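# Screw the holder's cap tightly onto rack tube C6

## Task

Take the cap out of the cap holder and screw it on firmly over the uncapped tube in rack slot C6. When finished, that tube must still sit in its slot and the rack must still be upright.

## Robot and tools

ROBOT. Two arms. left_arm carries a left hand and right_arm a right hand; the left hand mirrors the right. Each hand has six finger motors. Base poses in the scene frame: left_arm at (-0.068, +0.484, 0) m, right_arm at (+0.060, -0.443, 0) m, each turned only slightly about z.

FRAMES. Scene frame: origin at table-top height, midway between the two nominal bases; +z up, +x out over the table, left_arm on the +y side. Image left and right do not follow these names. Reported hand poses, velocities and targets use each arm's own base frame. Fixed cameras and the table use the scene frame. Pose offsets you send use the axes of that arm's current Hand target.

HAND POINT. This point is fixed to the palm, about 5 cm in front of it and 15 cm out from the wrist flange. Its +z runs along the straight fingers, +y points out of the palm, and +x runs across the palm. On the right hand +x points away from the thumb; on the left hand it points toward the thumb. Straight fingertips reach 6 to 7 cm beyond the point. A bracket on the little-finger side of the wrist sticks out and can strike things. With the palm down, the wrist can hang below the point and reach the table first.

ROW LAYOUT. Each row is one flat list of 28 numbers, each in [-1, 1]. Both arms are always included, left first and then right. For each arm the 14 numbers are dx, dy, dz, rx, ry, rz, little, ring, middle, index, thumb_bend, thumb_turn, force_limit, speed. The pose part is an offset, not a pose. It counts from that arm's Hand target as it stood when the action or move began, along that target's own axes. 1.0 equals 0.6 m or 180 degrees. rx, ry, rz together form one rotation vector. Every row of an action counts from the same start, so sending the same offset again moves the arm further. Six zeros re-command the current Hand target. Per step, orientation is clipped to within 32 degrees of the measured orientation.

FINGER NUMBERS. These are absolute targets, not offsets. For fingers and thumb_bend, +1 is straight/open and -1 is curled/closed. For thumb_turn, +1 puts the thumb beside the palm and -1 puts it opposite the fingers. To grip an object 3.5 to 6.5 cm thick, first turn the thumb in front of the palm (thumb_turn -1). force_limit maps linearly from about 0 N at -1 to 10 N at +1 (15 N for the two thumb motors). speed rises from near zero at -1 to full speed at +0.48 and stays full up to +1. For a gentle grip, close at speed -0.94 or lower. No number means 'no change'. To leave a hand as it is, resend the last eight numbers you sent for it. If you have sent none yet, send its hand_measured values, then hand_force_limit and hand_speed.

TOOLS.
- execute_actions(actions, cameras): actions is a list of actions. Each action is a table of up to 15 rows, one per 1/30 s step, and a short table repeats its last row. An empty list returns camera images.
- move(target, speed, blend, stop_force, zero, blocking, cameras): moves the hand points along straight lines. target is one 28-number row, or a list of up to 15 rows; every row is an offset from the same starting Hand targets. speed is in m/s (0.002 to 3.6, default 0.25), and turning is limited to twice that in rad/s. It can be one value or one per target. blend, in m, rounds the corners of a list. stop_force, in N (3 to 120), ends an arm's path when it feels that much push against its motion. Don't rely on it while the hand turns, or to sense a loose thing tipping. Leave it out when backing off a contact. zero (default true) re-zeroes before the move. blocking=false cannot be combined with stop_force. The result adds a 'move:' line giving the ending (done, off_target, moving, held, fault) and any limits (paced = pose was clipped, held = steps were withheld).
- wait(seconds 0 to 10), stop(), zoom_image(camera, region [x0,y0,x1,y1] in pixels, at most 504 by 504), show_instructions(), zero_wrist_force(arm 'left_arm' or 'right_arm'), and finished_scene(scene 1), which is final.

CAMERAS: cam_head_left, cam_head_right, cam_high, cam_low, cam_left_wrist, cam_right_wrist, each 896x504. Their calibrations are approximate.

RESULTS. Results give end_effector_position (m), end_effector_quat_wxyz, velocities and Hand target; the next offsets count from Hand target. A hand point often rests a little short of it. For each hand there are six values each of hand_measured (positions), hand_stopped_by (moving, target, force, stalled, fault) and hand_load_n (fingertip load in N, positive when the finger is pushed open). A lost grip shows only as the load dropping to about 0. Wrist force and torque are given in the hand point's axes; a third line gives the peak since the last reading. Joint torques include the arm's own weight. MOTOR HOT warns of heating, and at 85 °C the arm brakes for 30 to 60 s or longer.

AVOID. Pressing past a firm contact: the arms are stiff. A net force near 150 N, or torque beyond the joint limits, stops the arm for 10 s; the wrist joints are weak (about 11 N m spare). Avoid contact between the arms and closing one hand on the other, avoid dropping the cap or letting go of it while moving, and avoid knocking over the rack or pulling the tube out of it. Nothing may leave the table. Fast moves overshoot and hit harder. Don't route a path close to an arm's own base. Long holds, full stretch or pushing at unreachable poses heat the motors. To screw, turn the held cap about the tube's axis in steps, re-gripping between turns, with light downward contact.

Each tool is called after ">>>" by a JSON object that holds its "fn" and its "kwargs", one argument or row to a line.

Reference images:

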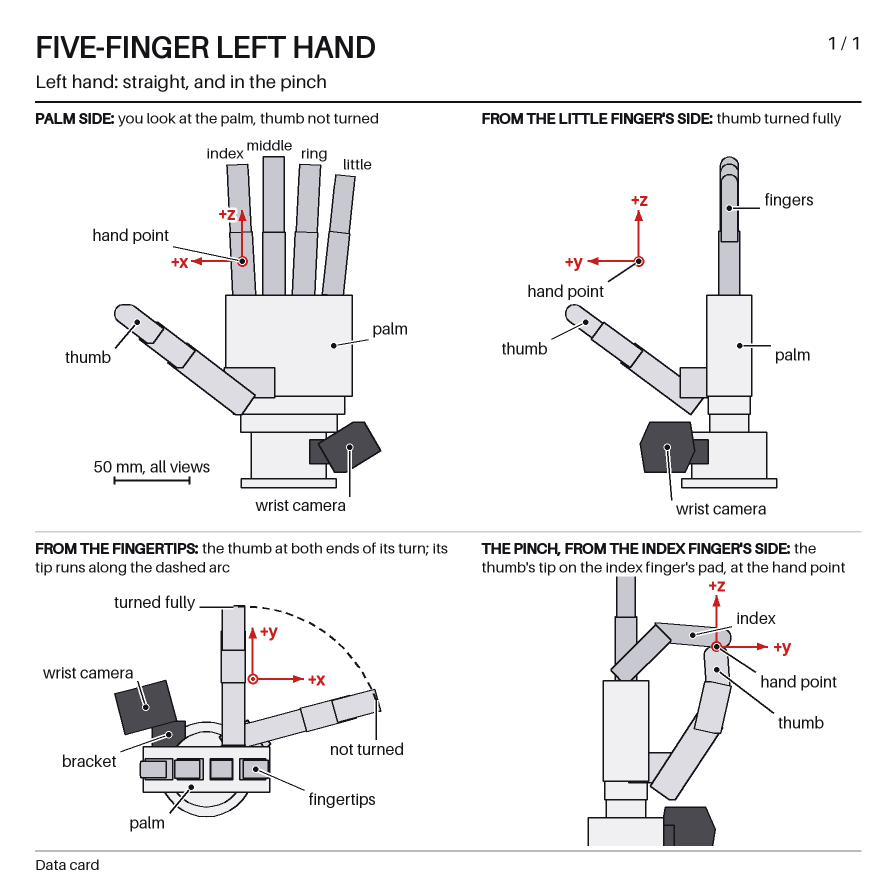

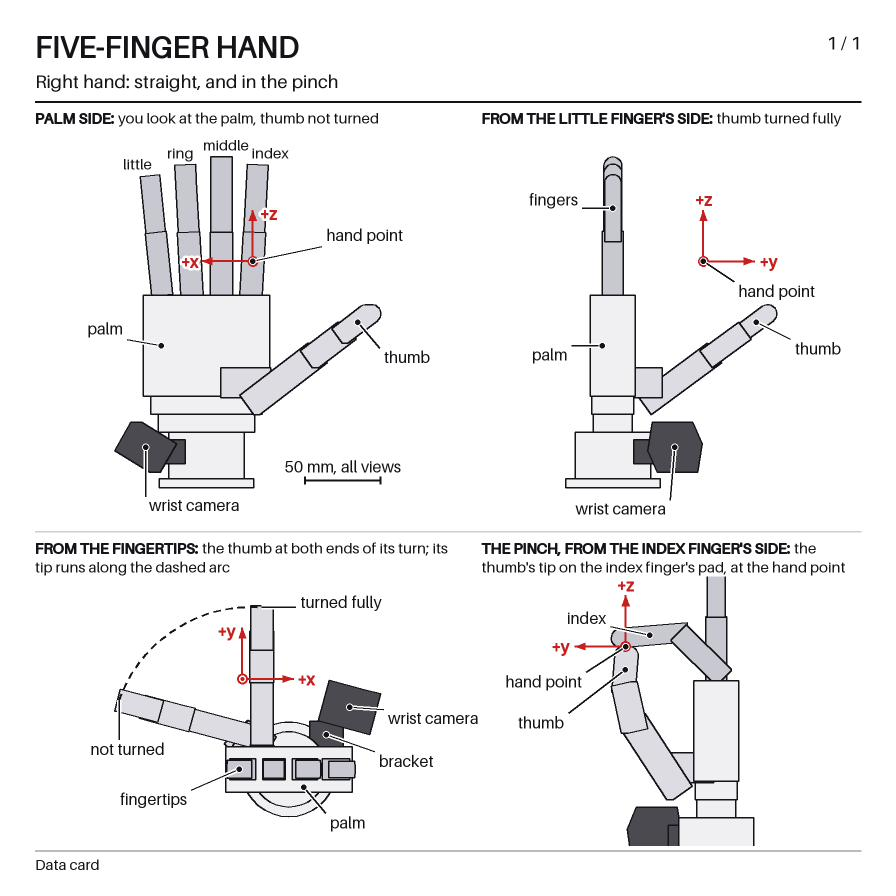

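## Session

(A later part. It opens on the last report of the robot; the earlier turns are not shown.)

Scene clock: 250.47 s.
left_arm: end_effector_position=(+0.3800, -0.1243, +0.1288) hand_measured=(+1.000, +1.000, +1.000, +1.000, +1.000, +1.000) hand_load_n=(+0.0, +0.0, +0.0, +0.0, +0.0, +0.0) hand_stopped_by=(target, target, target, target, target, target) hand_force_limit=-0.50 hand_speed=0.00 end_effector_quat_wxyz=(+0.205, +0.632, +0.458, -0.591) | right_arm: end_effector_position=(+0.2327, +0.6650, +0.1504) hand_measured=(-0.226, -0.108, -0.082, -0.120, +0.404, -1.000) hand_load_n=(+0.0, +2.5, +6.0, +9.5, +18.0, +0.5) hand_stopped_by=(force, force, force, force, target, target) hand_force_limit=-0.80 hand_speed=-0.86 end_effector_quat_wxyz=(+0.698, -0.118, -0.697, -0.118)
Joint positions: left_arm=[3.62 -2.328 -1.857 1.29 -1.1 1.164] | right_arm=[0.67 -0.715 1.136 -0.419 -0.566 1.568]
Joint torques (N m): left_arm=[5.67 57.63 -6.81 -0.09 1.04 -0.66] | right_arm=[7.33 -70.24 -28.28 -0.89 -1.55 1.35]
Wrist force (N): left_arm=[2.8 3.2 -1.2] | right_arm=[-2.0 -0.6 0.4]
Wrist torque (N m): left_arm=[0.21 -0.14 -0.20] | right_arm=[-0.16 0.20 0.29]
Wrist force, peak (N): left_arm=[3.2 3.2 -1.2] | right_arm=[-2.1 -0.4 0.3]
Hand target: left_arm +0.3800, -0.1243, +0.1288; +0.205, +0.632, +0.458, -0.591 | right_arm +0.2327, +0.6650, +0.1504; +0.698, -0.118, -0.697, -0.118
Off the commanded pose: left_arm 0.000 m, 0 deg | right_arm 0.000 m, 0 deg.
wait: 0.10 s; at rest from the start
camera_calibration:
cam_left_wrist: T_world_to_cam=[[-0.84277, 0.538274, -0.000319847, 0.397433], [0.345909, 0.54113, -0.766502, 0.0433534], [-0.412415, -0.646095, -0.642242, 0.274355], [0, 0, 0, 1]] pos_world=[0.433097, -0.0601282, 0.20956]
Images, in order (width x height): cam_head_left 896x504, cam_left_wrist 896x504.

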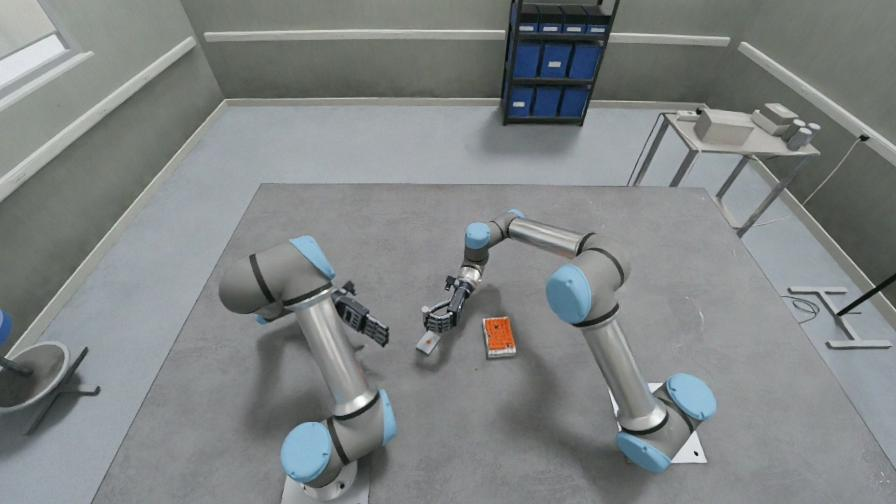

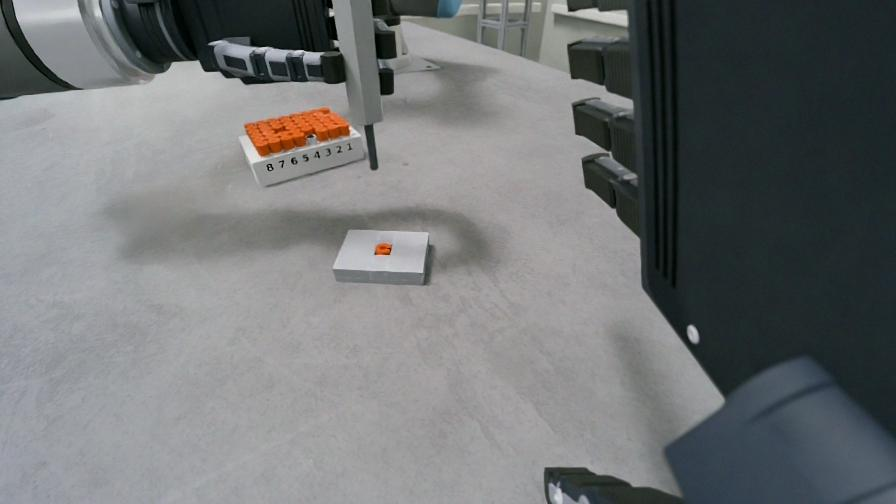

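>>> {"fn": "move", "kwargs": {
  "target": [0,0,0,0,0,0, 1,1,1,1,1,1,-0.5,0, -0.085,0,0,0,0,0, -0.3,-0.3,-0.4,-0.4,0.4,-1,-0.8,-0.86],
  "speed": 0.08,
  "stop_force": 8,
  "cameras": ["cam_left_wrist"]
}}

Scene clock: 264.93 s.
left_arm: end_effector_position=(+0.3800, -0.1243, +0.1288) hand_measured=(+1.000, +1.000, +1.000, +1.000, +1.000, +1.000) hand_load_n=(+0.0, +0.0, +0.0, +0.0, +0.0, +0.0) hand_stopped_by=(target, target, target, target, target, target) hand_force_limit=-0.50 hand_speed=0.00 end_effector_quat_wxyz=(+0.205, +0.632, +0.458, -0.591) | right_arm: end_effector_position=(+0.2327, +0.6651, +0.0995) hand_measured=(-0.226, -0.108, -0.082, -0.120, +0.404, -1.000) hand_load_n=(+0.0, +2.0, +6.5, +10.0, +17.5, +0.5) hand_stopped_by=(force, force, force, force, target, target) hand_force_limit=-0.80 hand_speed=-0.86 end_effector_quat_wxyz=(+0.698, -0.118, -0.697, -0.118)
Joint positions: left_arm=[3.62 -2.328 -1.857 1.29 -1.1 1.164] | right_arm=[0.67 -0.656 1.167 -0.509 -0.566 1.568]
Joint torques (N m): left_arm=[4.63 56.8 -6.85 -0.32 0.94 -0.89] | right_arm=[7.28 -70.65 -25.28 -0.56 1.86 1.45]
Wrist force (N): left_arm=[2.9 3.2 -1.2] | right_arm=[-1.7 -0.6 0.4]
Wrist torque (N m): left_arm=[0.21 -0.15 -0.19] | right_arm=[-0.19 0.17 0.30]
Wrist force, peak (N): left_arm=[3.0 3.2 -1.2] | right_arm=[-2.8 -0.4 0.4]
Hand target: left_arm +0.3800, -0.1243, +0.1288; +0.205, +0.632, +0.458, -0.591 | right_arm +0.2327, +0.6651, +0.0994; +0.698, -0.118, -0.697, -0.118
Off the commanded pose: left_arm 0.000 m, 0 deg | right_arm 0.000 m, 0 deg.
move: done
camera_calibration:
cam_left_wrist: T_world_to_cam=[[-0.84277, 0.538274, -0.000319847, 0.397433], [0.345909, 0.54113, -0.766502, 0.0433534], [-0.412415, -0.646095, -0.642242, 0.274355], [0, 0, 0, 1]] pos_world=[0.433097, -0.0601282, 0.20956]
Images, in order (width x height): cam_left_wrist 896x504.

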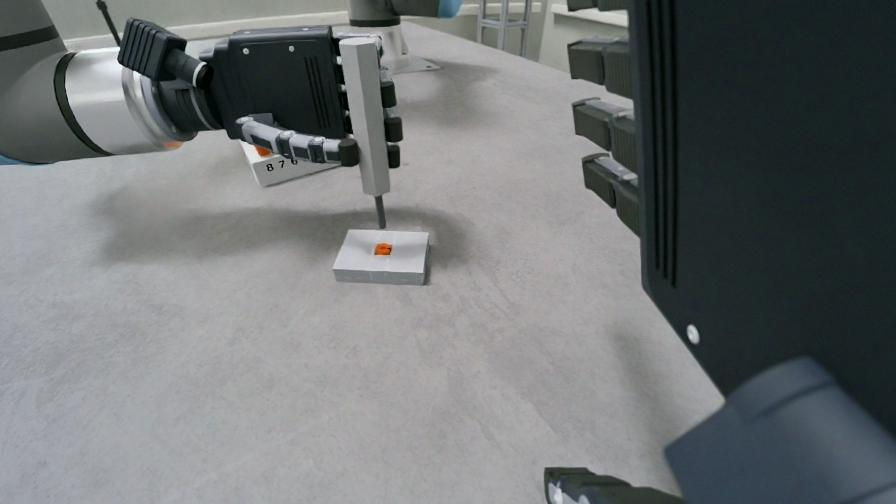

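>>> {"fn": "zoom_image", "kwargs": {
  "camera": "cam_left_wrist",
  "region": [350, 190, 420, 270]
}}

Scaled by 6.300.

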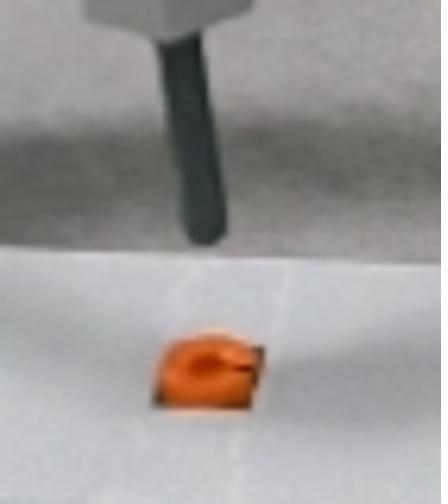

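>>> {"fn": "move", "kwargs": {
  "target": [-0.0421,0.1562,-0.0220,0.1816,0.0549,0.0423, 1,1,1,1,1,1,-0.5,0, 0,0,0,0,0,0, -0.3,-0.3,-0.4,-0.4,0.4,-1,-0.8,-0.86],
  "speed": 0.2,
  "cameras": ["cam_left_wrist"]
}}

Scene clock: 277.57 s.
left_arm: end_effector_position=(+0.4673, -0.1687, +0.1286) hand_measured=(+1.000, +1.000, +1.000, +1.000, +1.000, +1.000) hand_load_n=(+0.0, +0.0, +0.0, +0.0, +0.0, +0.0) hand_stopped_by=(target, target, target, target, target, target) hand_force_limit=-0.50 hand_speed=0.00 end_effector_quat_wxyz=(+0.018, +0.740, +0.247, -0.625) | right_arm: end_effector_position=(+0.2327, +0.6651, +0.0994) hand_measured=(-0.226, -0.108, -0.082, -0.120, +0.404, -1.000) hand_load_n=(+0.0, +2.5, +6.0, +10.0, +18.0, +0.5) hand_stopped_by=(force, force, force, force, target, target) hand_force_limit=-0.80 hand_speed=-0.86 end_effector_quat_wxyz=(+0.698, -0.118, -0.697, -0.118)
Joint positions: left_arm=[3.278 -2.628 -1.172 0.882 -1.361 1.23] | right_arm=[0.67 -0.656 1.167 -0.509 -0.566 1.568]
Joint torques (N m): left_arm=[-6.38 75.17 24.46 -3.5 -0.08 -0.76] | right_arm=[4.9 -69.46 -26.09 -0.87 1.91 1.12]
Wrist force (N): left_arm=[2.6 3.1 -1.2] | right_arm=[-1.8 -0.6 0.3]
Wrist torque (N m): left_arm=[0.19 -0.11 -0.23] | right_arm=[-0.17 0.17 0.30]
Wrist force, peak (N): left_arm=[2.2 4.9 -0.1] | right_arm=[-2.1 -0.6 0.7]
Hand target: left_arm +0.4673, -0.1687, +0.1288; +0.018, +0.740, +0.247, -0.625 | right_arm +0.2327, +0.6651, +0.0994; +0.698, -0.118, -0.697, -0.118
Off the commanded pose: left_arm 0.000 m, 0 deg | right_arm 0.000 m, 0 deg.
move: done
camera_calibration:
cam_left_wrist: T_world_to_cam=[[-0.382032, 0.924149, -0.000365619, 0.344623], [0.593397, 0.245, -0.766717, -0.128504], [-0.708471, -0.293128, -0.641985, 0.47939], [0, 0, 0, 1]] pos_world=[0.547545, -0.146477, 0.209362]
Images, in order (width x height): cam_left_wrist 896x504.

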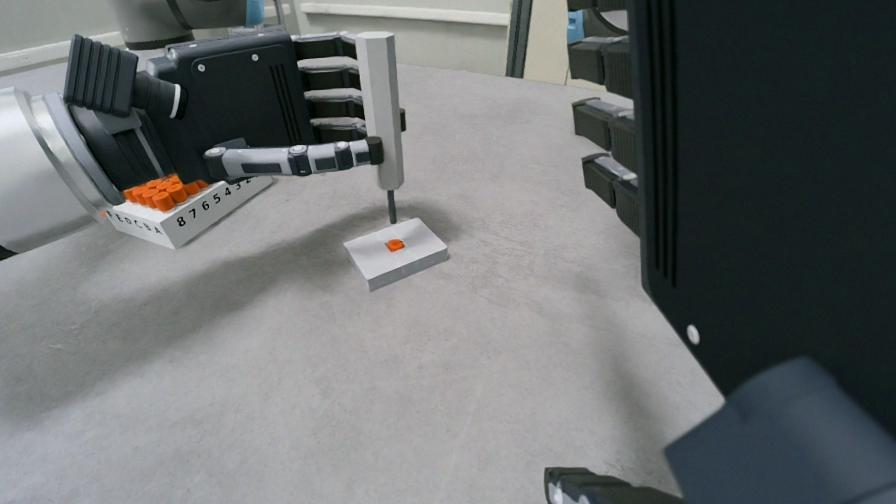

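>>> {"fn": "zoom_image", "kwargs": {
  "camera": "cam_left_wrist",
  "region": [360, 180, 430, 260]
}}

Scaled by 6.300.

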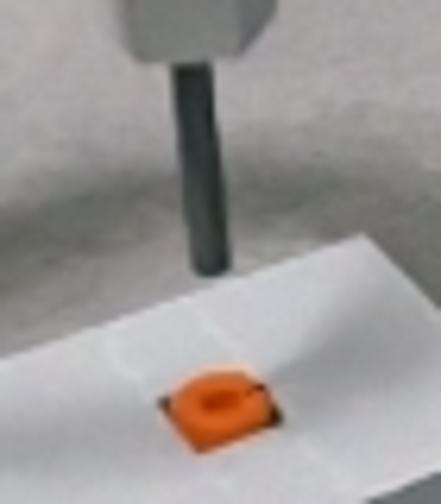

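>>> {"fn": "move", "kwargs": {
  "target": [0,0,0,0,0,0, 1,1,1,1,1,1,-0.5,0, -0.02,0.0041,-0.0037,0,0,0, -0.3,-0.3,-0.4,-0.4,0.4,-1,-0.8,-0.86],
  "speed": 0.05,
  "stop_force": 6,
  "cameras": ["cam_left_wrist"]
}}

>>> {"fn": "zoom_image", "kwargs": {
  "camera": "cam_left_wrist",
  "region": [360, 200, 430, 270]
}}

Scene clock: 284.53 s.
left_arm: end_effector_position=(+0.4673, -0.1687, +0.1288) hand_measured=(+1.000, +1.000, +1.000, +1.000, +1.000, +1.000) hand_load_n=(+0.0, +0.0, +0.0, +0.0, -0.5, +0.0) hand_stopped_by=(target, target, target, target, target, target) hand_force_limit=-0.50 hand_speed=0.00 end_effector_quat_wxyz=(+0.018, +0.740, +0.247, -0.625) | right_arm: end_effector_position=(+0.2356, +0.6667, +0.0874) hand_measured=(-0.226, -0.108, -0.082, -0.120, +0.404, -1.000) hand_load_n=(+0.0, +2.5, +6.0, +9.5, +18.0, +0.5) hand_stopped_by=(force, force, force, force, target, target) hand_force_limit=-0.80 hand_speed=-0.86 end_effector_quat_wxyz=(+0.698, -0.118, -0.697, -0.118)
Joint positions: left_arm=[3.278 -2.628 -1.171 0.882 -1.362 1.23] | right_arm=[0.669 -0.633 1.158 -0.522 -0.567 1.568]
Joint torques (N m): left_arm=[-4.2 75.43 27.25 -4.13 -1.75 -1.07] | right_arm=[-7.59 -72.52 -3.65 3.13 -0.43 0.92]
Wrist force (N): left_arm=[2.5 3.2 -1.2] | right_arm=[-1.8 -0.4 0.4]
Wrist torque (N m): left_arm=[0.21 -0.11 -0.24] | right_arm=[-0.16 0.18 0.30]
Wrist force, peak (N): left_arm=[2.8 3.4 -1.2] | right_arm=[-2.2 -0.6 0.6]
Hand target: left_arm +0.4673, -0.1687, +0.1288; +0.018, +0.740, +0.247, -0.625 | right_arm +0.2356, +0.6667, +0.0874; +0.698, -0.118, -0.697, -0.118
Off the commanded pose: left_arm 0.000 m, 0 deg | right_arm 0.000 m, 0 deg.
move: done
camera_calibration:
cam_left_wrist: T_world_to_cam=[[-0.381804, 0.924243, -0.000425525, 0.344655], [0.593661, 0.244888, -0.766549, -0.128581], [-0.708373, -0.292924, -0.642186, 0.479577], [0, 0, 0, 1]] pos_world=[0.547643, -0.146577, 0.209561]
Images, in order (width x height): cam_left_wrist 896x504.

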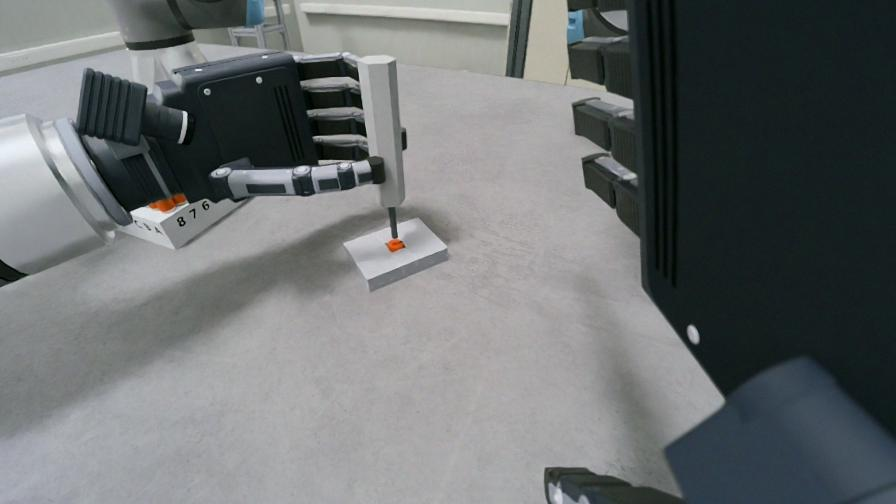

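Scaled by 7.200.

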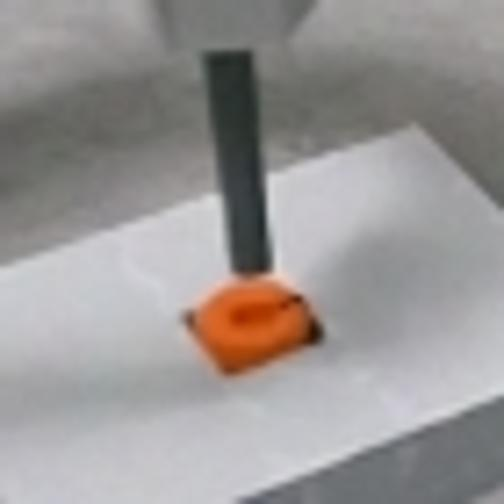

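>>> {"fn": "move", "kwargs": {
  "target": [0.0113,-0.1214,0.1086,-0.1816,-0.0549,-0.0423, 1,1,1,1,1,1,-0.5,0, 0,0,0,0,0,0, -0.3,-0.3,-0.4,-0.4,0.4,-1,-0.8,-0.86],
  "speed": 0.2,
  "cameras": ["cam_left_wrist"]
}}

>>> {"fn": "zoom_image", "kwargs": {
  "camera": "cam_left_wrist",
  "region": [350, 200, 420, 270]
}}

Scene clock: 292.10 s.
left_arm: end_effector_position=(+0.3800, -0.1243, +0.1289) hand_measured=(+1.000, +1.000, +1.000, +1.000, +1.000, +1.000) hand_load_n=(+0.0, +0.0, +0.0, +0.0, +0.0, +0.0) hand_stopped_by=(target, target, target, target, target, target) hand_force_limit=-0.50 hand_speed=0.00 end_effector_quat_wxyz=(+0.205, +0.632, +0.458, -0.591) | right_arm: end_effector_position=(+0.2356, +0.6667, +0.0874) hand_measured=(-0.226, -0.108, -0.082, -0.120, +0.404, -1.000) hand_load_n=(+0.0, +2.0, +6.0, +10.0, +18.0, +0.5) hand_stopped_by=(force, force, force, force, target, target) hand_force_limit=-0.80 hand_speed=-0.86 end_effector_quat_wxyz=(+0.698, -0.118, -0.697, -0.118)
Joint positions: left_arm=[3.619 -2.328 -1.857 1.29 -1.1 1.163] | right_arm=[0.669 -0.633 1.158 -0.522 -0.567 1.568]
Joint torques (N m): left_arm=[5.15 13.26 0.84 -1.45 -1.51 1.03] | right_arm=[3.34 -71.66 -4.57 2.75 2.17 0.59]
Wrist force (N): left_arm=[2.7 3.1 -1.2] | right_arm=[-1.7 -0.4 0.5]
Wrist torque (N m): left_arm=[0.21 -0.13 -0.12] | right_arm=[-0.18 0.20 0.29]
Wrist force, peak (N): left_arm=[2.0 5.4 -1.0] | right_arm=[-2.1 -0.5 0.4]
Hand target: left_arm +0.3800, -0.1244, +0.1288; +0.205, +0.632, +0.458, -0.591 | right_arm +0.2356, +0.6667, +0.0874; +0.698, -0.118, -0.697, -0.118
Off the commanded pose: left_arm 0.000 m, 0 deg | right_arm 0.000 m, 0 deg.
move: done
camera_calibration:
cam_left_wrist: T_world_to_cam=[[-0.842707, 0.538372, -0.000370901, 0.397422], [0.34609, 0.541203, -0.766369, 0.0434052], [-0.412391, -0.645953, -0.6424, 0.274514], [0, 0, 0, 1]] pos_world=[0.433096, -0.0601289, 0.20976]
Images, in order (width x height): cam_left_wrist 896x504.

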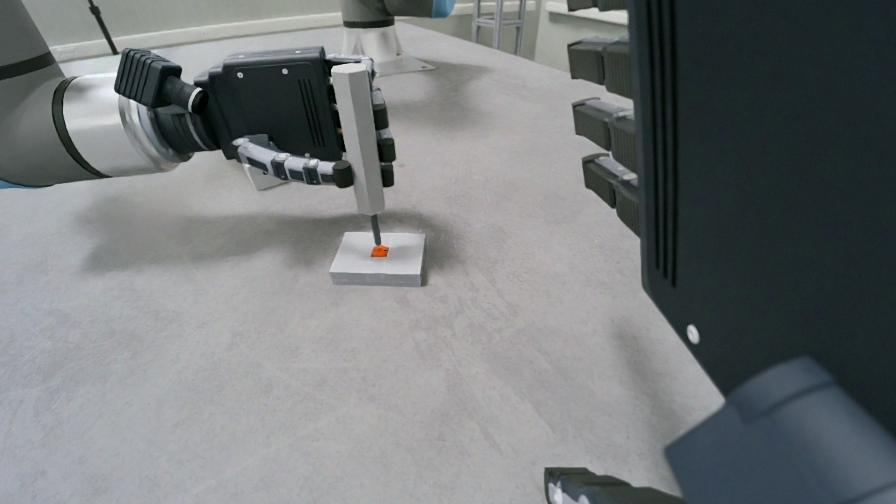

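Scaled by 7.200.

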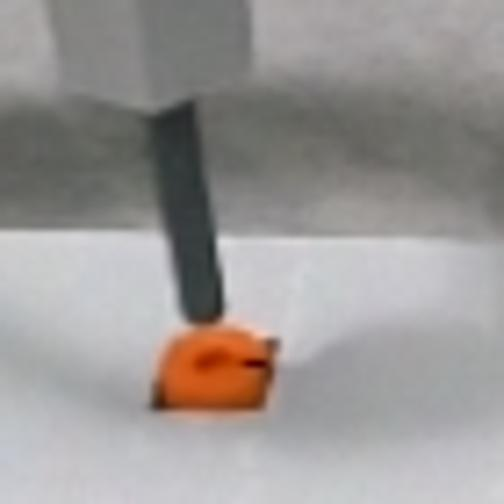

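>>> {"fn": "move", "kwargs": {
  "target": [0,0,0,0,0,0, 1,1,1,1,1,1,-0.5,0, -0.03,-0.0019,0.0003,0,0,0, -0.3,-0.3,-0.4,-0.4,0.4,-1,-0.8,-0.86],
  "speed": 0.02,
  "stop_force": 6,
  "cameras": ["cam_left_wrist"]
}}

>>> {"fn": "zoom_image", "kwargs": {
  "camera": "cam_left_wrist",
  "region": [350, 200, 420, 270]
}}

Scene clock: 304.70 s.
left_arm: end_effector_position=(+0.3800, -0.1244, +0.1288) hand_measured=(+1.000, +1.000, +1.000, +1.000, +1.000, +1.000) hand_load_n=(+0.0, +0.0, +0.0, +0.0, +0.0, +0.0) hand_stopped_by=(target, target, target, target, target, target) hand_force_limit=-0.50 hand_speed=0.00 end_effector_quat_wxyz=(+0.205, +0.632, +0.458, -0.591) | right_arm: end_effector_position=(+0.2352, +0.6661, +0.0776) hand_measured=(-0.226, -0.108, -0.082, -0.120, +0.404, -1.000) hand_load_n=(+0.5, +2.5, +6.5, +7.0, +18.5, -3.0) hand_stopped_by=(force, force, force, force, target, target) hand_force_limit=-0.80 hand_speed=-0.86 end_effector_quat_wxyz=(+0.698, -0.118, -0.697, -0.118)
Joint positions: left_arm=[3.62 -2.328 -1.858 1.29 -1.1 1.163] | right_arm=[0.669 -0.622 1.164 -0.54 -0.567 1.568]
Joint torques (N m): left_arm=[4.39 14.99 -6 -0.62 1.5 0.99] | right_arm=[8.88 -68.09 -25.16 1.42 1.04 0.54]
Wrist force (N): left_arm=[2.8 3.0 -1.2] | right_arm=[3.3 -0.5 -0.8]
Wrist torque (N m): left_arm=[0.19 -0.15 -0.12] | right_arm=[-0.19 0.09 0.24]
Wrist force, peak (N): left_arm=[3.1 3.4 -1.1] | right_arm=[9.5 -0.1 -0.5]
Hand target: left_arm +0.3800, -0.1244, +0.1288; +0.205, +0.632, +0.458, -0.591 | right_arm +0.2352, +0.6661, +0.0776; +0.698, -0.118, -0.697, -0.118 (not the last commanded pose)
Off the commanded pose: left_arm 0.000 m, 0 deg | right_arm 0.008 m, 0 deg.
move: contact (right_arm)
camera_calibration:
cam_left_wrist: T_world_to_cam=[[-0.84277, 0.538274, -0.000319847, 0.397349], [0.345909, 0.54113, -0.766502, 0.0434647], [-0.412415, -0.646095, -0.642242, 0.274378], [0, 0, 0, 1]] pos_world=[0.432997, -0.0601282, 0.20966]
Images, in order (width x height): cam_left_wrist 896x504.

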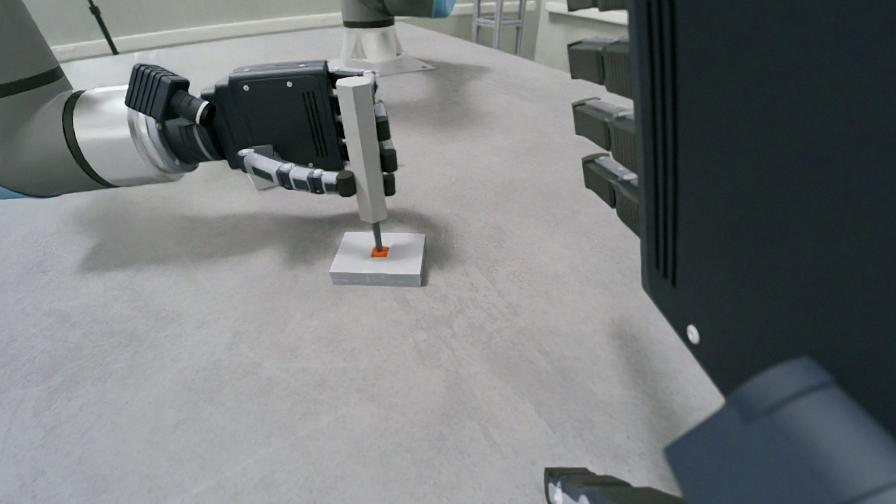

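Scaled by 7.200.

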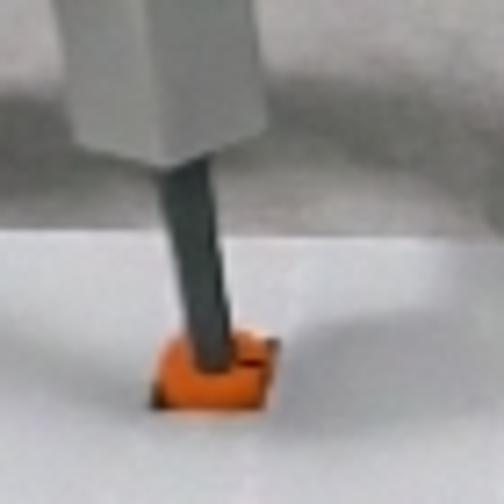

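>>> {"fn": "move", "kwargs": {
  "target": [0,0,0,0,0,0, 1,1,1,1,1,1,-0.5,0, -0.015,0,0,0,0,0, -0.3,-0.3,-0.4,-0.4,0.4,-1,-0.8,-0.86],
  "speed": 0.01,
  "stop_force": 10,
  "cameras": ["cam_left_wrist"]
}}

>>> {"fn": "zoom_image", "kwargs": {
  "camera": "cam_left_wrist",
  "region": [350, 200, 420, 270]
}}

Scene clock: 307.97 s.
left_arm: end_effector_position=(+0.3800, -0.1244, +0.1288) hand_measured=(+1.000, +1.000, +1.000, +1.000, +1.000, +1.000) hand_load_n=(+0.0, +0.0, +0.0, +0.0, +0.0, +0.0) hand_stopped_by=(target, target, target, target, target, target) hand_force_limit=-0.50 hand_speed=0.00 end_effector_quat_wxyz=(+0.205, +0.632, +0.458, -0.591) | right_arm: end_effector_position=(+0.2352, +0.6661, +0.0685) hand_measured=(-0.226, -0.108, -0.082, -0.122, +0.402, -1.000) hand_load_n=(+0.0, +0.0, +5.0, +1.0, +6.5, -2.0) hand_stopped_by=(force, force, force, force, target, target) hand_force_limit=-0.80 hand_speed=-0.86 end_effector_quat_wxyz=(+0.698, -0.118, -0.697, -0.118)
Joint positions: left_arm=[3.62 -2.328 -1.858 1.29 -1.1 1.163] | right_arm=[0.669 -0.61 1.166 -0.554 -0.567 1.568]
Joint torques (N m): left_arm=[2.88 15.07 -2.06 -1.34 1.24 0.97] | right_arm=[7.48 -53.89 -8.23 2.51 1.96 0.87]
Wrist force (N): left_arm=[2.7 3.0 -1.0] | right_arm=[3.6 -1.0 0.3]
Wrist torque (N m): left_arm=[0.18 -0.12 -0.12] | right_arm=[-0.17 0.15 0.23]
Wrist force, peak (N): left_arm=[3.2 3.3 -1.1] | right_arm=[8.8 -0.6 -0.1]
Hand target: left_arm +0.3800, -0.1244, +0.1288; +0.205, +0.632, +0.458, -0.591 | right_arm +0.2352, +0.6661, +0.0686; +0.698, -0.118, -0.697, -0.118
Off the commanded pose: left_arm 0.000 m, 0 deg | right_arm 0.000 m, 0 deg.
move: done
camera_calibration:
cam_left_wrist: T_world_to_cam=[[-0.84277, 0.538274, -0.000319847, 0.397349], [0.345909, 0.54113, -0.766502, 0.0434647], [-0.412415, -0.646095, -0.642242, 0.274378], [0, 0, 0, 1]] pos_world=[0.432997, -0.0601282, 0.20966]
Images, in order (width x height): cam_left_wrist 896x504.

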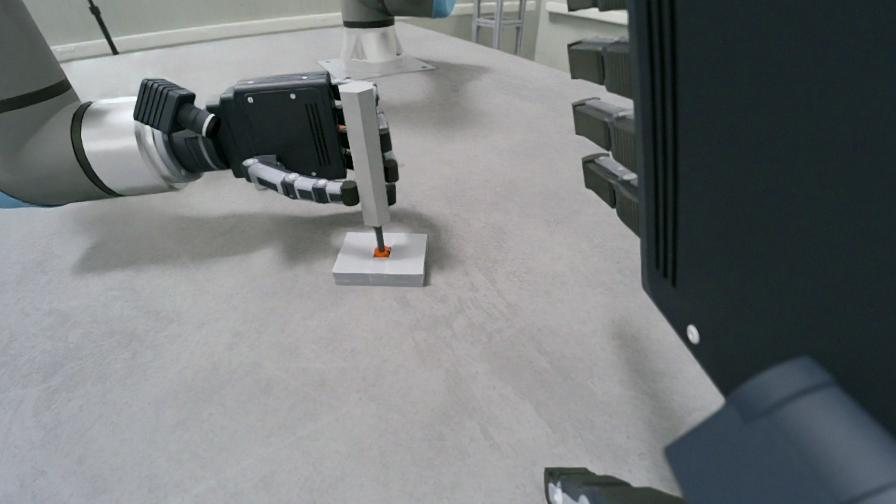

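Scaled by 7.200.

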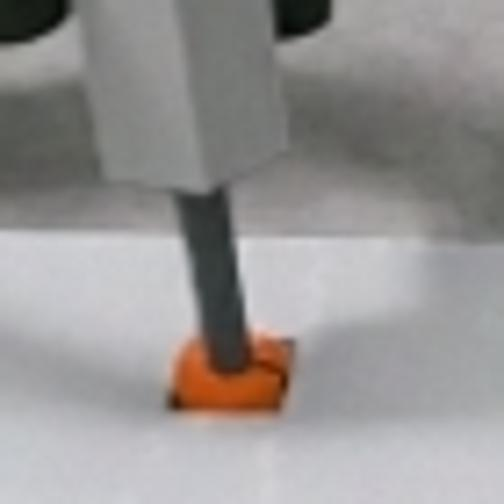

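>>> {"fn": "execute_actions", "kwargs": {
  "actions": [
    [[0,0,0,0,0,0,1,1,1,1,1,1,-0.5,0, 0,0,0,0,0,0,-0.3,-0.3,-0.45,-0.45,0.4,-1,0.2,-0.86]]
  ],
  "cameras": ["cam_left_wrist"]
}}

Scene clock: 316.93 s.
left_arm: end_effector_position=(+0.3800, -0.1244, +0.1288) hand_measured=(+1.000, +1.000, +1.000, +1.000, +1.000, +1.000) hand_load_n=(+0.0, +0.0, -0.5, +0.0, +0.0, +0.0) hand_stopped_by=(target, target, target, target, target, target) hand_force_limit=-0.50 hand_speed=0.00 end_effector_quat_wxyz=(+0.205, +0.632, +0.458, -0.591) | right_arm: end_effector_position=(+0.2352, +0.6661, +0.0686) hand_measured=(-0.226, -0.108, -0.092, -0.144, +0.402, -1.000) hand_load_n=(+0.0, +0.0, +5.5, +8.5, +13.5, -2.0) hand_stopped_by=(force, force, force, force, target, target) hand_force_limit=0.20 hand_speed=-0.86 end_effector_quat_wxyz=(+0.698, -0.118, -0.697, -0.118)
Joint positions: left_arm=[3.62 -2.328 -1.858 1.29 -1.1 1.163] | right_arm=[0.669 -0.61 1.166 -0.554 -0.567 1.568]
Joint torques (N m): left_arm=[1.95 15.08 1.26 -2.1 0.83 1.08] | right_arm=[7.11 -62.79 -20.95 0.69 2.02 -0.69]
Wrist force (N): left_arm=[2.8 3.3 -1.1] | right_arm=[1.5 -1.9 1.3]
Wrist torque (N m): left_arm=[0.22 -0.14 -0.12] | right_arm=[-0.19 0.19 0.29]
Wrist force, peak (N): left_arm=[3.0 3.4 -1.2] | right_arm=[4.2 -2.3 1.6]
Hand target: left_arm +0.3800, -0.1244, +0.1288; +0.205, +0.632, +0.458, -0.591 | right_arm +0.2352, +0.6661, +0.0686; +0.698, -0.118, -0.697, -0.118
Off the commanded pose: left_arm 0.000 m, 0 deg | right_arm 0.000 m, 0 deg.
camera_calibration:
cam_left_wrist: T_world_to_cam=[[-0.84277, 0.538274, -0.000319847, 0.397349], [0.345909, 0.54113, -0.766502, 0.0434647], [-0.412415, -0.646095, -0.642242, 0.274378], [0, 0, 0, 1]] pos_world=[0.432997, -0.0601282, 0.20966]
Images, in order (width x height): cam_left_wrist 896x504.

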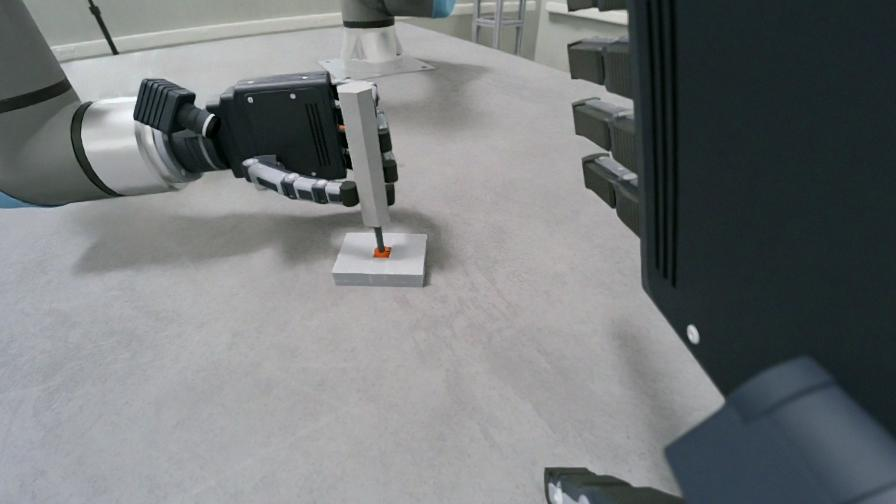

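>>> {"fn": "execute_actions", "kwargs": {
  "actions": [
    [[0,0,0,0,0,0,1,1,1,1,1,1,-0.5,0, 0,0,0,0,0,0,-0.35,-0.35,-0.45,-0.45,0.4,-1,-0.4,-0.86]]
  ]
}}

>>> {"fn": "execute_actions", "kwargs": {
  "actions": [
    [[0,0,0,0,0,0,1,1,1,1,1,1,-0.5,0, 0,0,0,0,0,0,-0.35,-0.35,-0.45,-0.45,0.34,-1,0.7,-0.86]]
  ],
  "cameras": ["cam_left_wrist"]
}}

Scene clock: 319.10 s.
left_arm: end_effector_position=(+0.3800, -0.1244, +0.1288) hand_measured=(+1.000, +1.000, +1.000, +1.000, +1.000, +1.000) hand_load_n=(+0.0, +0.0, +0.0, +0.0, +0.0, +0.0) hand_stopped_by=(target, target, target, target, target, target) hand_force_limit=-0.50 hand_speed=0.00 end_effector_quat_wxyz=(+0.205, +0.632, +0.458, -0.591) | right_arm: end_effector_position=(+0.2352, +0.6661, +0.0686) hand_measured=(-0.350, -0.158, -0.092, -0.144, +0.404, -1.000) hand_load_n=(+0.0, +4.0, +4.0, +6.5, +15.5, -1.0) hand_stopped_by=(target, force, force, force, target, target) hand_force_limit=-0.40 hand_speed=-0.86 end_effector_quat_wxyz=(+0.698, -0.118, -0.697, -0.118)
Joint positions: left_arm=[3.62 -2.328 -1.858 1.29 -1.1 1.163] | right_arm=[0.669 -0.61 1.166 -0.554 -0.567 1.568]
Joint torques (N m): left_arm=[1.69 15.3 2.95 -2.62 0.6 0.94] | right_arm=[8.83 -60.82 -22.89 -0.98 1.95 -1.03]
Wrist force (N): left_arm=[2.8 3.0 -1.2] | right_arm=[1.4 -0.7 0.2]
Wrist torque (N m): left_arm=[0.18 -0.14 -0.12] | right_arm=[-0.16 0.17 0.24]
Wrist force, peak (N): left_arm=[3.0 3.2 -1.4] | right_arm=[1.7 -1.9 1.3]
Hand target: left_arm +0.3800, -0.1244, +0.1288; +0.205, +0.632, +0.458, -0.591 | right_arm +0.2352, +0.6661, +0.0686; +0.698, -0.118, -0.697, -0.118
Off the commanded pose: left_arm 0.000 m, 0 deg | right_arm 0.000 m, 0 deg.

Scene clock: 319.80 s.
left_arm: end_effector_position=(+0.3800, -0.1244, +0.1288) hand_measured=(+1.000, +1.000, +1.000, +1.000, +1.000, +1.000) hand_load_n=(+0.0, +0.0, +0.0, +0.0, +0.0, +0.0) hand_stopped_by=(target, target, target, target, target, target) hand_force_limit=-0.50 hand_speed=0.00 end_effector_quat_wxyz=(+0.205, +0.632, +0.458, -0.591) | right_arm: end_effector_position=(+0.2352, +0.6661, +0.0686) hand_measured=(-0.350, -0.158, -0.092, -0.144, +0.404, -1.000) hand_load_n=(+0.0, +3.5, +4.0, +6.5, +15.5, -1.5) hand_stopped_by=(target, force, force, force, force, target) hand_force_limit=0.70 hand_speed=-0.86 end_effector_quat_wxyz=(+0.698, -0.118, -0.697, -0.118)
Joint positions: left_arm=[3.62 -2.328 -1.858 1.29 -1.1 1.163] | right_arm=[0.669 -0.61 1.166 -0.554 -0.567 1.568]
Joint torques (N m): left_arm=[0.83 14.81 3.19 -2.89 0.6 1.24] | right_arm=[7.92 -61.79 -23.44 -0.6 1.68 -1.12]
Wrist force (N): left_arm=[2.8 3.0 -1.0] | right_arm=[1.3 -0.9 0.3]
Wrist torque (N m): left_arm=[0.16 -0.13 -0.11] | right_arm=[-0.18 0.17 0.24]
Wrist force, peak (N): left_arm=[3.0 3.3 -1.3] | right_arm=[1.7 -0.9 0.3]
Hand target: left_arm +0.3800, -0.1244, +0.1288; +0.205, +0.632, +0.458, -0.591 | right_arm +0.2352, +0.6661, +0.0686; +0.698, -0.118, -0.697, -0.118
Off the commanded pose: left_arm 0.000 m, 0 deg | right_arm 0.000 m, 0 deg.
camera_calibration:
cam_left_wrist: T_world_to_cam=[[-0.842792, 0.53824, -0.0003552, 0.397364], [0.345887, 0.541094, -0.766537, 0.0434794], [-0.412389, -0.646154, -0.6422, 0.274355], [0, 0, 0, 1]] pos_world=[0.432997, -0.060128, 0.209661]
Images, in order (width x height): cam_left_wrist 896x504.

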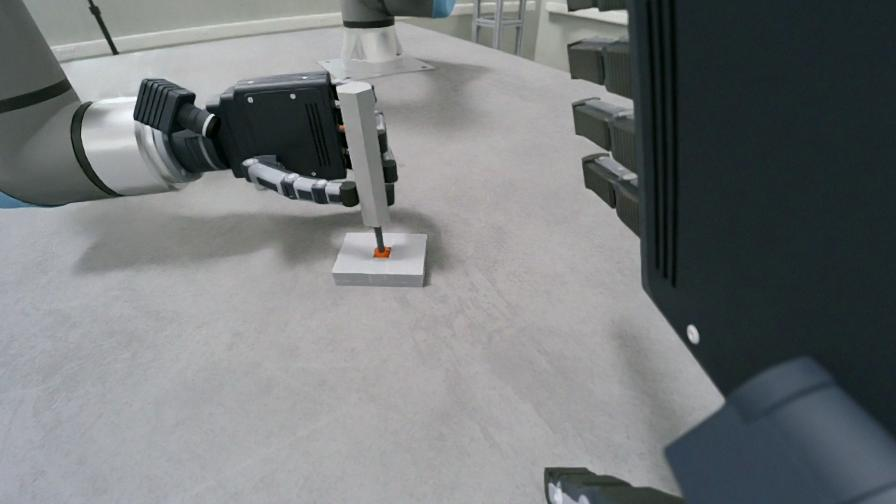

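>>> {"fn": "move", "kwargs": {
  "target": [0,0,0,0,0,0, 1,1,1,1,1,1,-0.5,0, -0.008,0,0,0,0,0, -0.35,-0.35,-0.45,-0.45,0.34,-1,0.7,-0.86],
  "speed": 0.01,
  "stop_force": 5,
  "cameras": ["cam_left_wrist"]
}}

>>> {"fn": "zoom_image", "kwargs": {
  "camera": "cam_left_wrist",
  "region": [340, 170, 420, 270]
}}

Scene clock: 323.10 s.
left_arm: end_effector_position=(+0.3800, -0.1244, +0.1288) hand_measured=(+1.000, +1.000, +1.000, +1.000, +1.000, +1.000) hand_load_n=(+0.0, +0.0, +0.0, +0.0, +0.0, +0.0) hand_stopped_by=(target, target, target, target, target, target) hand_force_limit=-0.50 hand_speed=0.00 end_effector_quat_wxyz=(+0.205, +0.632, +0.458, -0.591) | right_arm: end_effector_position=(+0.2352, +0.6661, +0.0637) hand_measured=(-0.350, -0.160, -0.094, -0.144, +0.400, -1.000) hand_load_n=(+0.0, +0.0, +0.0, +0.0, +0.0, +0.0) hand_stopped_by=(target, force, force, force, force, target) hand_force_limit=0.70 hand_speed=-0.86 end_effector_quat_wxyz=(+0.698, -0.118, -0.697, -0.118)
Joint positions: left_arm=[3.62 -2.328 -1.858 1.29 -1.1 1.163] | right_arm=[0.669 -0.603 1.167 -0.562 -0.567 1.568]
Joint torques (N m): left_arm=[0.36 16.33 7.51 -3.67 -0.07 1.06] | right_arm=[8.6 -55.66 -5.61 2.6 1.49 0.41]
Wrist force (N): left_arm=[2.9 2.9 -0.9] | right_arm=[-0.7 -0.6 0.3]
Wrist torque (N m): left_arm=[0.15 -0.14 -0.11] | right_arm=[-0.16 0.21 0.26]
Wrist force, peak (N): left_arm=[3.1 3.1 -1.2] | right_arm=[5.9 -1.4 0.3]
Hand target: left_arm +0.3800, -0.1244, +0.1288; +0.205, +0.632, +0.458, -0.591 | right_arm +0.2352, +0.6661, +0.0638; +0.698, -0.118, -0.697, -0.118
Off the commanded pose: left_arm 0.000 m, 0 deg | right_arm 0.000 m, 0 deg.
move: done
camera_calibration:
cam_left_wrist: T_world_to_cam=[[-0.842792, 0.53824, -0.0003552, 0.397364], [0.345887, 0.541094, -0.766537, 0.0434794], [-0.412389, -0.646154, -0.6422, 0.274355], [0, 0, 0, 1]] pos_world=[0.432997, -0.060128, 0.209661]
Images, in order (width x height): cam_left_wrist 896x504.

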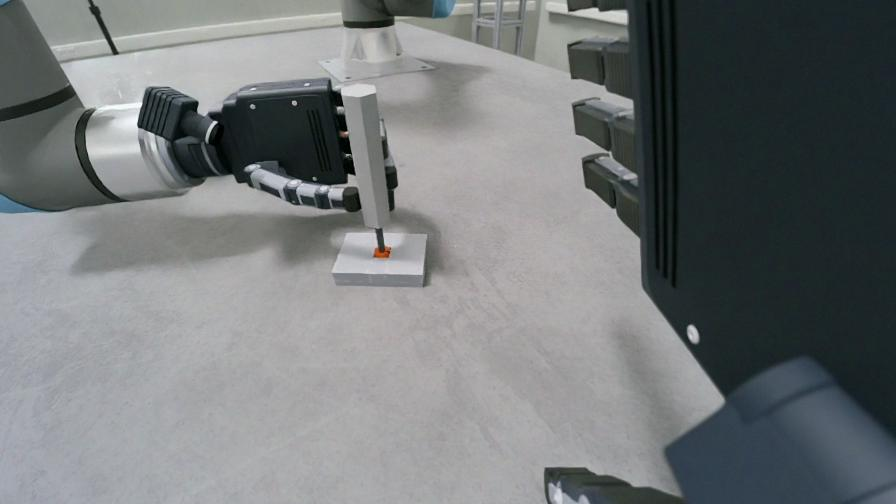

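Scaled by 5.040.

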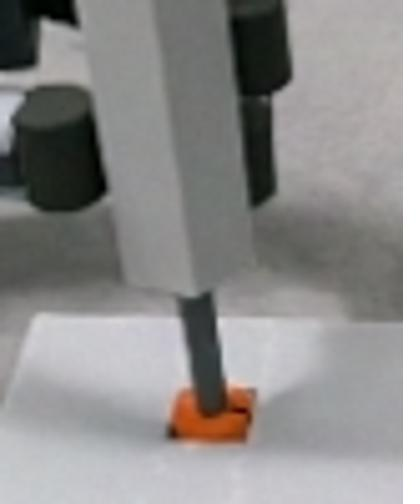

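>>> {"fn": "execute_actions", "kwargs": {
  "actions": [
    [[0,0,0,0,0,0,1,1,1,1,1,1,-0.5,0, 0,0,0,0,0,0,-0.35,-0.35,-0.45,-0.45,0.28,-1,0.2,-0.86]]
  ],
  "cameras": ["cam_left_wrist"]
}}

>>> {"fn": "zoom_image", "kwargs": {
  "camera": "cam_left_wrist",
  "region": [320, 70, 420, 270]
}}

Scene clock: 328.27 s.
left_arm: end_effector_position=(+0.3800, -0.1244, +0.1288) hand_measured=(+1.000, +1.000, +1.000, +1.000, +1.000, +1.000) hand_load_n=(+0.0, +0.0, +0.0, +0.0, +0.0, +0.0) hand_stopped_by=(target, target, target, target, target, target) hand_force_limit=-0.50 hand_speed=0.00 end_effector_quat_wxyz=(+0.205, +0.632, +0.458, -0.591) | right_arm: end_effector_position=(+0.2352, +0.6661, +0.0638) hand_measured=(-0.350, -0.160, -0.092, -0.144, +0.282, -1.000) hand_load_n=(+0.0, +0.0, +1.5, +0.5, +1.5, +0.0) hand_stopped_by=(target, force, force, force, target, target) hand_force_limit=0.20 hand_speed=-0.86 end_effector_quat_wxyz=(+0.698, -0.118, -0.697, -0.118)
Joint positions: left_arm=[3.62 -2.328 -1.858 1.29 -1.1 1.163] | right_arm=[0.669 -0.603 1.167 -0.562 -0.567 1.568]
Joint torques (N m): left_arm=[-0.92 15.16 10.46 -4.18 -0.34 1.11] | right_arm=[7.53 -64.66 -23.37 2.91 1.83 1.38]
Wrist force (N): left_arm=[2.8 3.2 -1.2] | right_arm=[-0.7 -0.6 0.2]
Wrist torque (N m): left_arm=[0.21 -0.13 -0.13] | right_arm=[-0.16 0.19 0.26]
Wrist force, peak (N): left_arm=[2.9 3.4 -1.0] | right_arm=[-0.9 -0.6 0.4]
Hand target: left_arm +0.3800, -0.1244, +0.1288; +0.205, +0.632, +0.458, -0.591 | right_arm +0.2352, +0.6661, +0.0638; +0.698, -0.118, -0.697, -0.118
Off the commanded pose: left_arm 0.000 m, 0 deg | right_arm 0.000 m, 0 deg.
camera_calibration:
cam_left_wrist: T_world_to_cam=[[-0.842792, 0.53824, -0.0003552, 0.397364], [0.345887, 0.541094, -0.766537, 0.0434794], [-0.412389, -0.646154, -0.6422, 0.274355], [0, 0, 0, 1]] pos_world=[0.432997, -0.060128, 0.209661]
Images, in order (width x height): cam_left_wrist 896x504.

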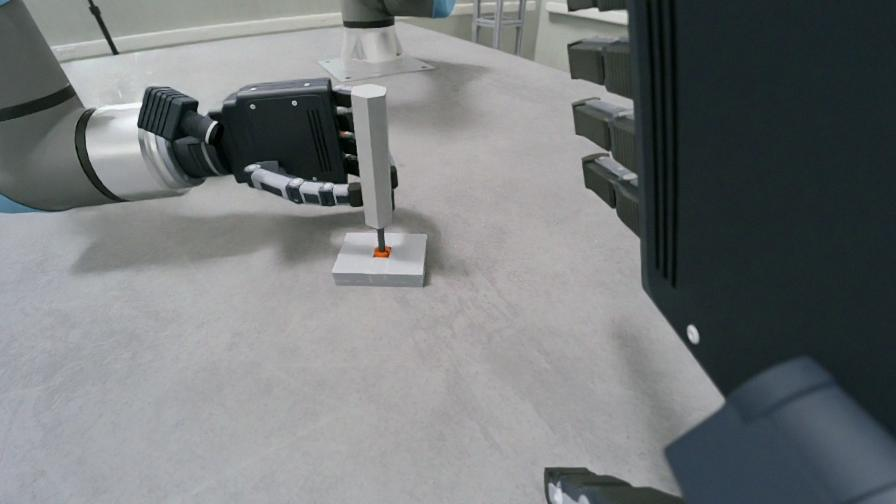

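Scaled by 2.520.

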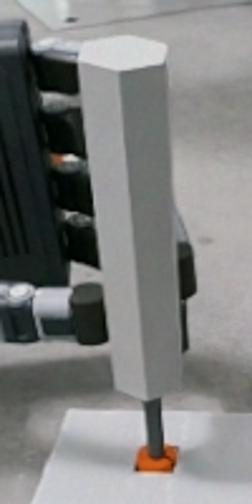

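>>> {"fn": "execute_actions", "kwargs": {
  "actions": [
    [[0,0,0,0,0,0,1,1,1,1,1,1,-0.5,0, 0,0,0,0,0,0,-0.35,-0.35,-0.45,-0.45,0.40,-1,0.2,-0.86]]
  ],
  "cameras": ["cam_left_wrist"]
}}

>>> {"fn": "zoom_image", "kwargs": {
  "camera": "cam_left_wrist",
  "region": [320, 70, 420, 270]
}}

Scene clock: 339.63 s.
left_arm: end_effector_position=(+0.3800, -0.1244, +0.1288) hand_measured=(+1.000, +1.000, +1.000, +1.000, +1.000, +1.000) hand_load_n=(+0.0, +0.0, +0.0, +0.0, +0.0, +0.0) hand_stopped_by=(target, target, target, target, target, target) hand_force_limit=-0.50 hand_speed=0.00 end_effector_quat_wxyz=(+0.205, +0.632, +0.458, -0.591) | right_arm: end_effector_position=(+0.2352, +0.6661, +0.0638) hand_measured=(-0.350, -0.160, -0.094, -0.144, +0.400, -1.000) hand_load_n=(+0.0, +0.0, -0.5, +0.0, +0.0, +0.0) hand_stopped_by=(target, force, force, force, target, target) hand_force_limit=0.20 hand_speed=-0.86 end_effector_quat_wxyz=(+0.698, -0.118, -0.697, -0.118)
Joint positions: left_arm=[3.62 -2.328 -1.858 1.29 -1.1 1.163] | right_arm=[0.669 -0.603 1.167 -0.562 -0.567 1.568]
Joint torques (N m): left_arm=[-2.45 15.44 14.53 -4.26 -0.83 1.22] | right_arm=[9.08 -64.97 -23.09 2.69 1.97 0.98]
Wrist force (N): left_arm=[2.6 3.1 -1.1] | right_arm=[-0.6 -0.5 0.4]
Wrist torque (N m): left_arm=[0.19 -0.10 -0.13] | right_arm=[-0.16 0.16 0.28]
Wrist force, peak (N): left_arm=[2.9 3.4 -1.0] | right_arm=[-0.8 -0.5 0.6]
Hand target: left_arm +0.3800, -0.1244, +0.1288; +0.205, +0.632, +0.458, -0.591 | right_arm +0.2352, +0.6661, +0.0638; +0.698, -0.118, -0.697, -0.118
Off the commanded pose: left_arm 0.000 m, 0 deg | right_arm 0.000 m, 0 deg.
camera_calibration:
cam_left_wrist: T_world_to_cam=[[-0.842792, 0.53824, -0.0003552, 0.397364], [0.345887, 0.541094, -0.766537, 0.0434794], [-0.412389, -0.646154, -0.6422, 0.274355], [0, 0, 0, 1]] pos_world=[0.432997, -0.060128, 0.209661]
Images, in order (width x height): cam_left_wrist 896x504.

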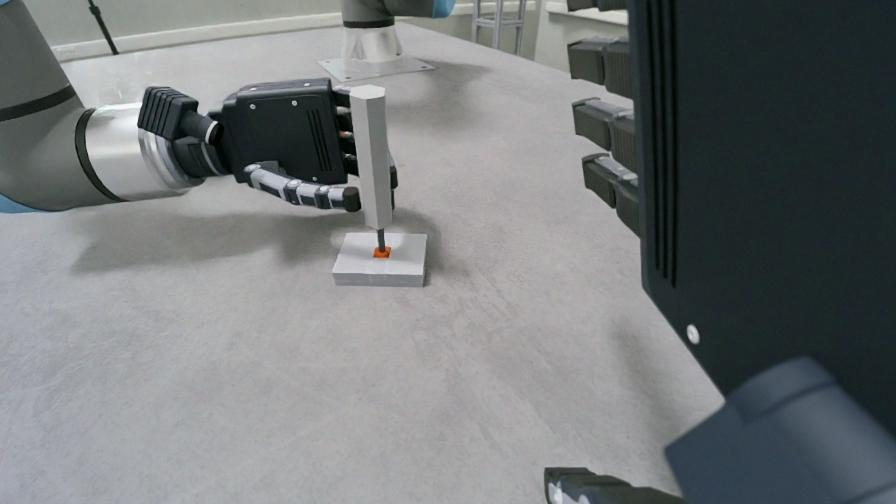

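Scaled by 2.520.

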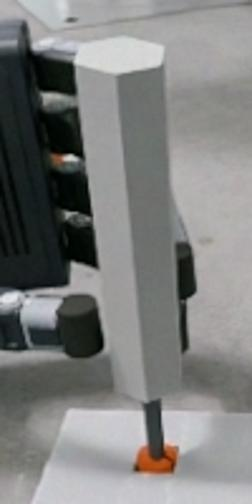

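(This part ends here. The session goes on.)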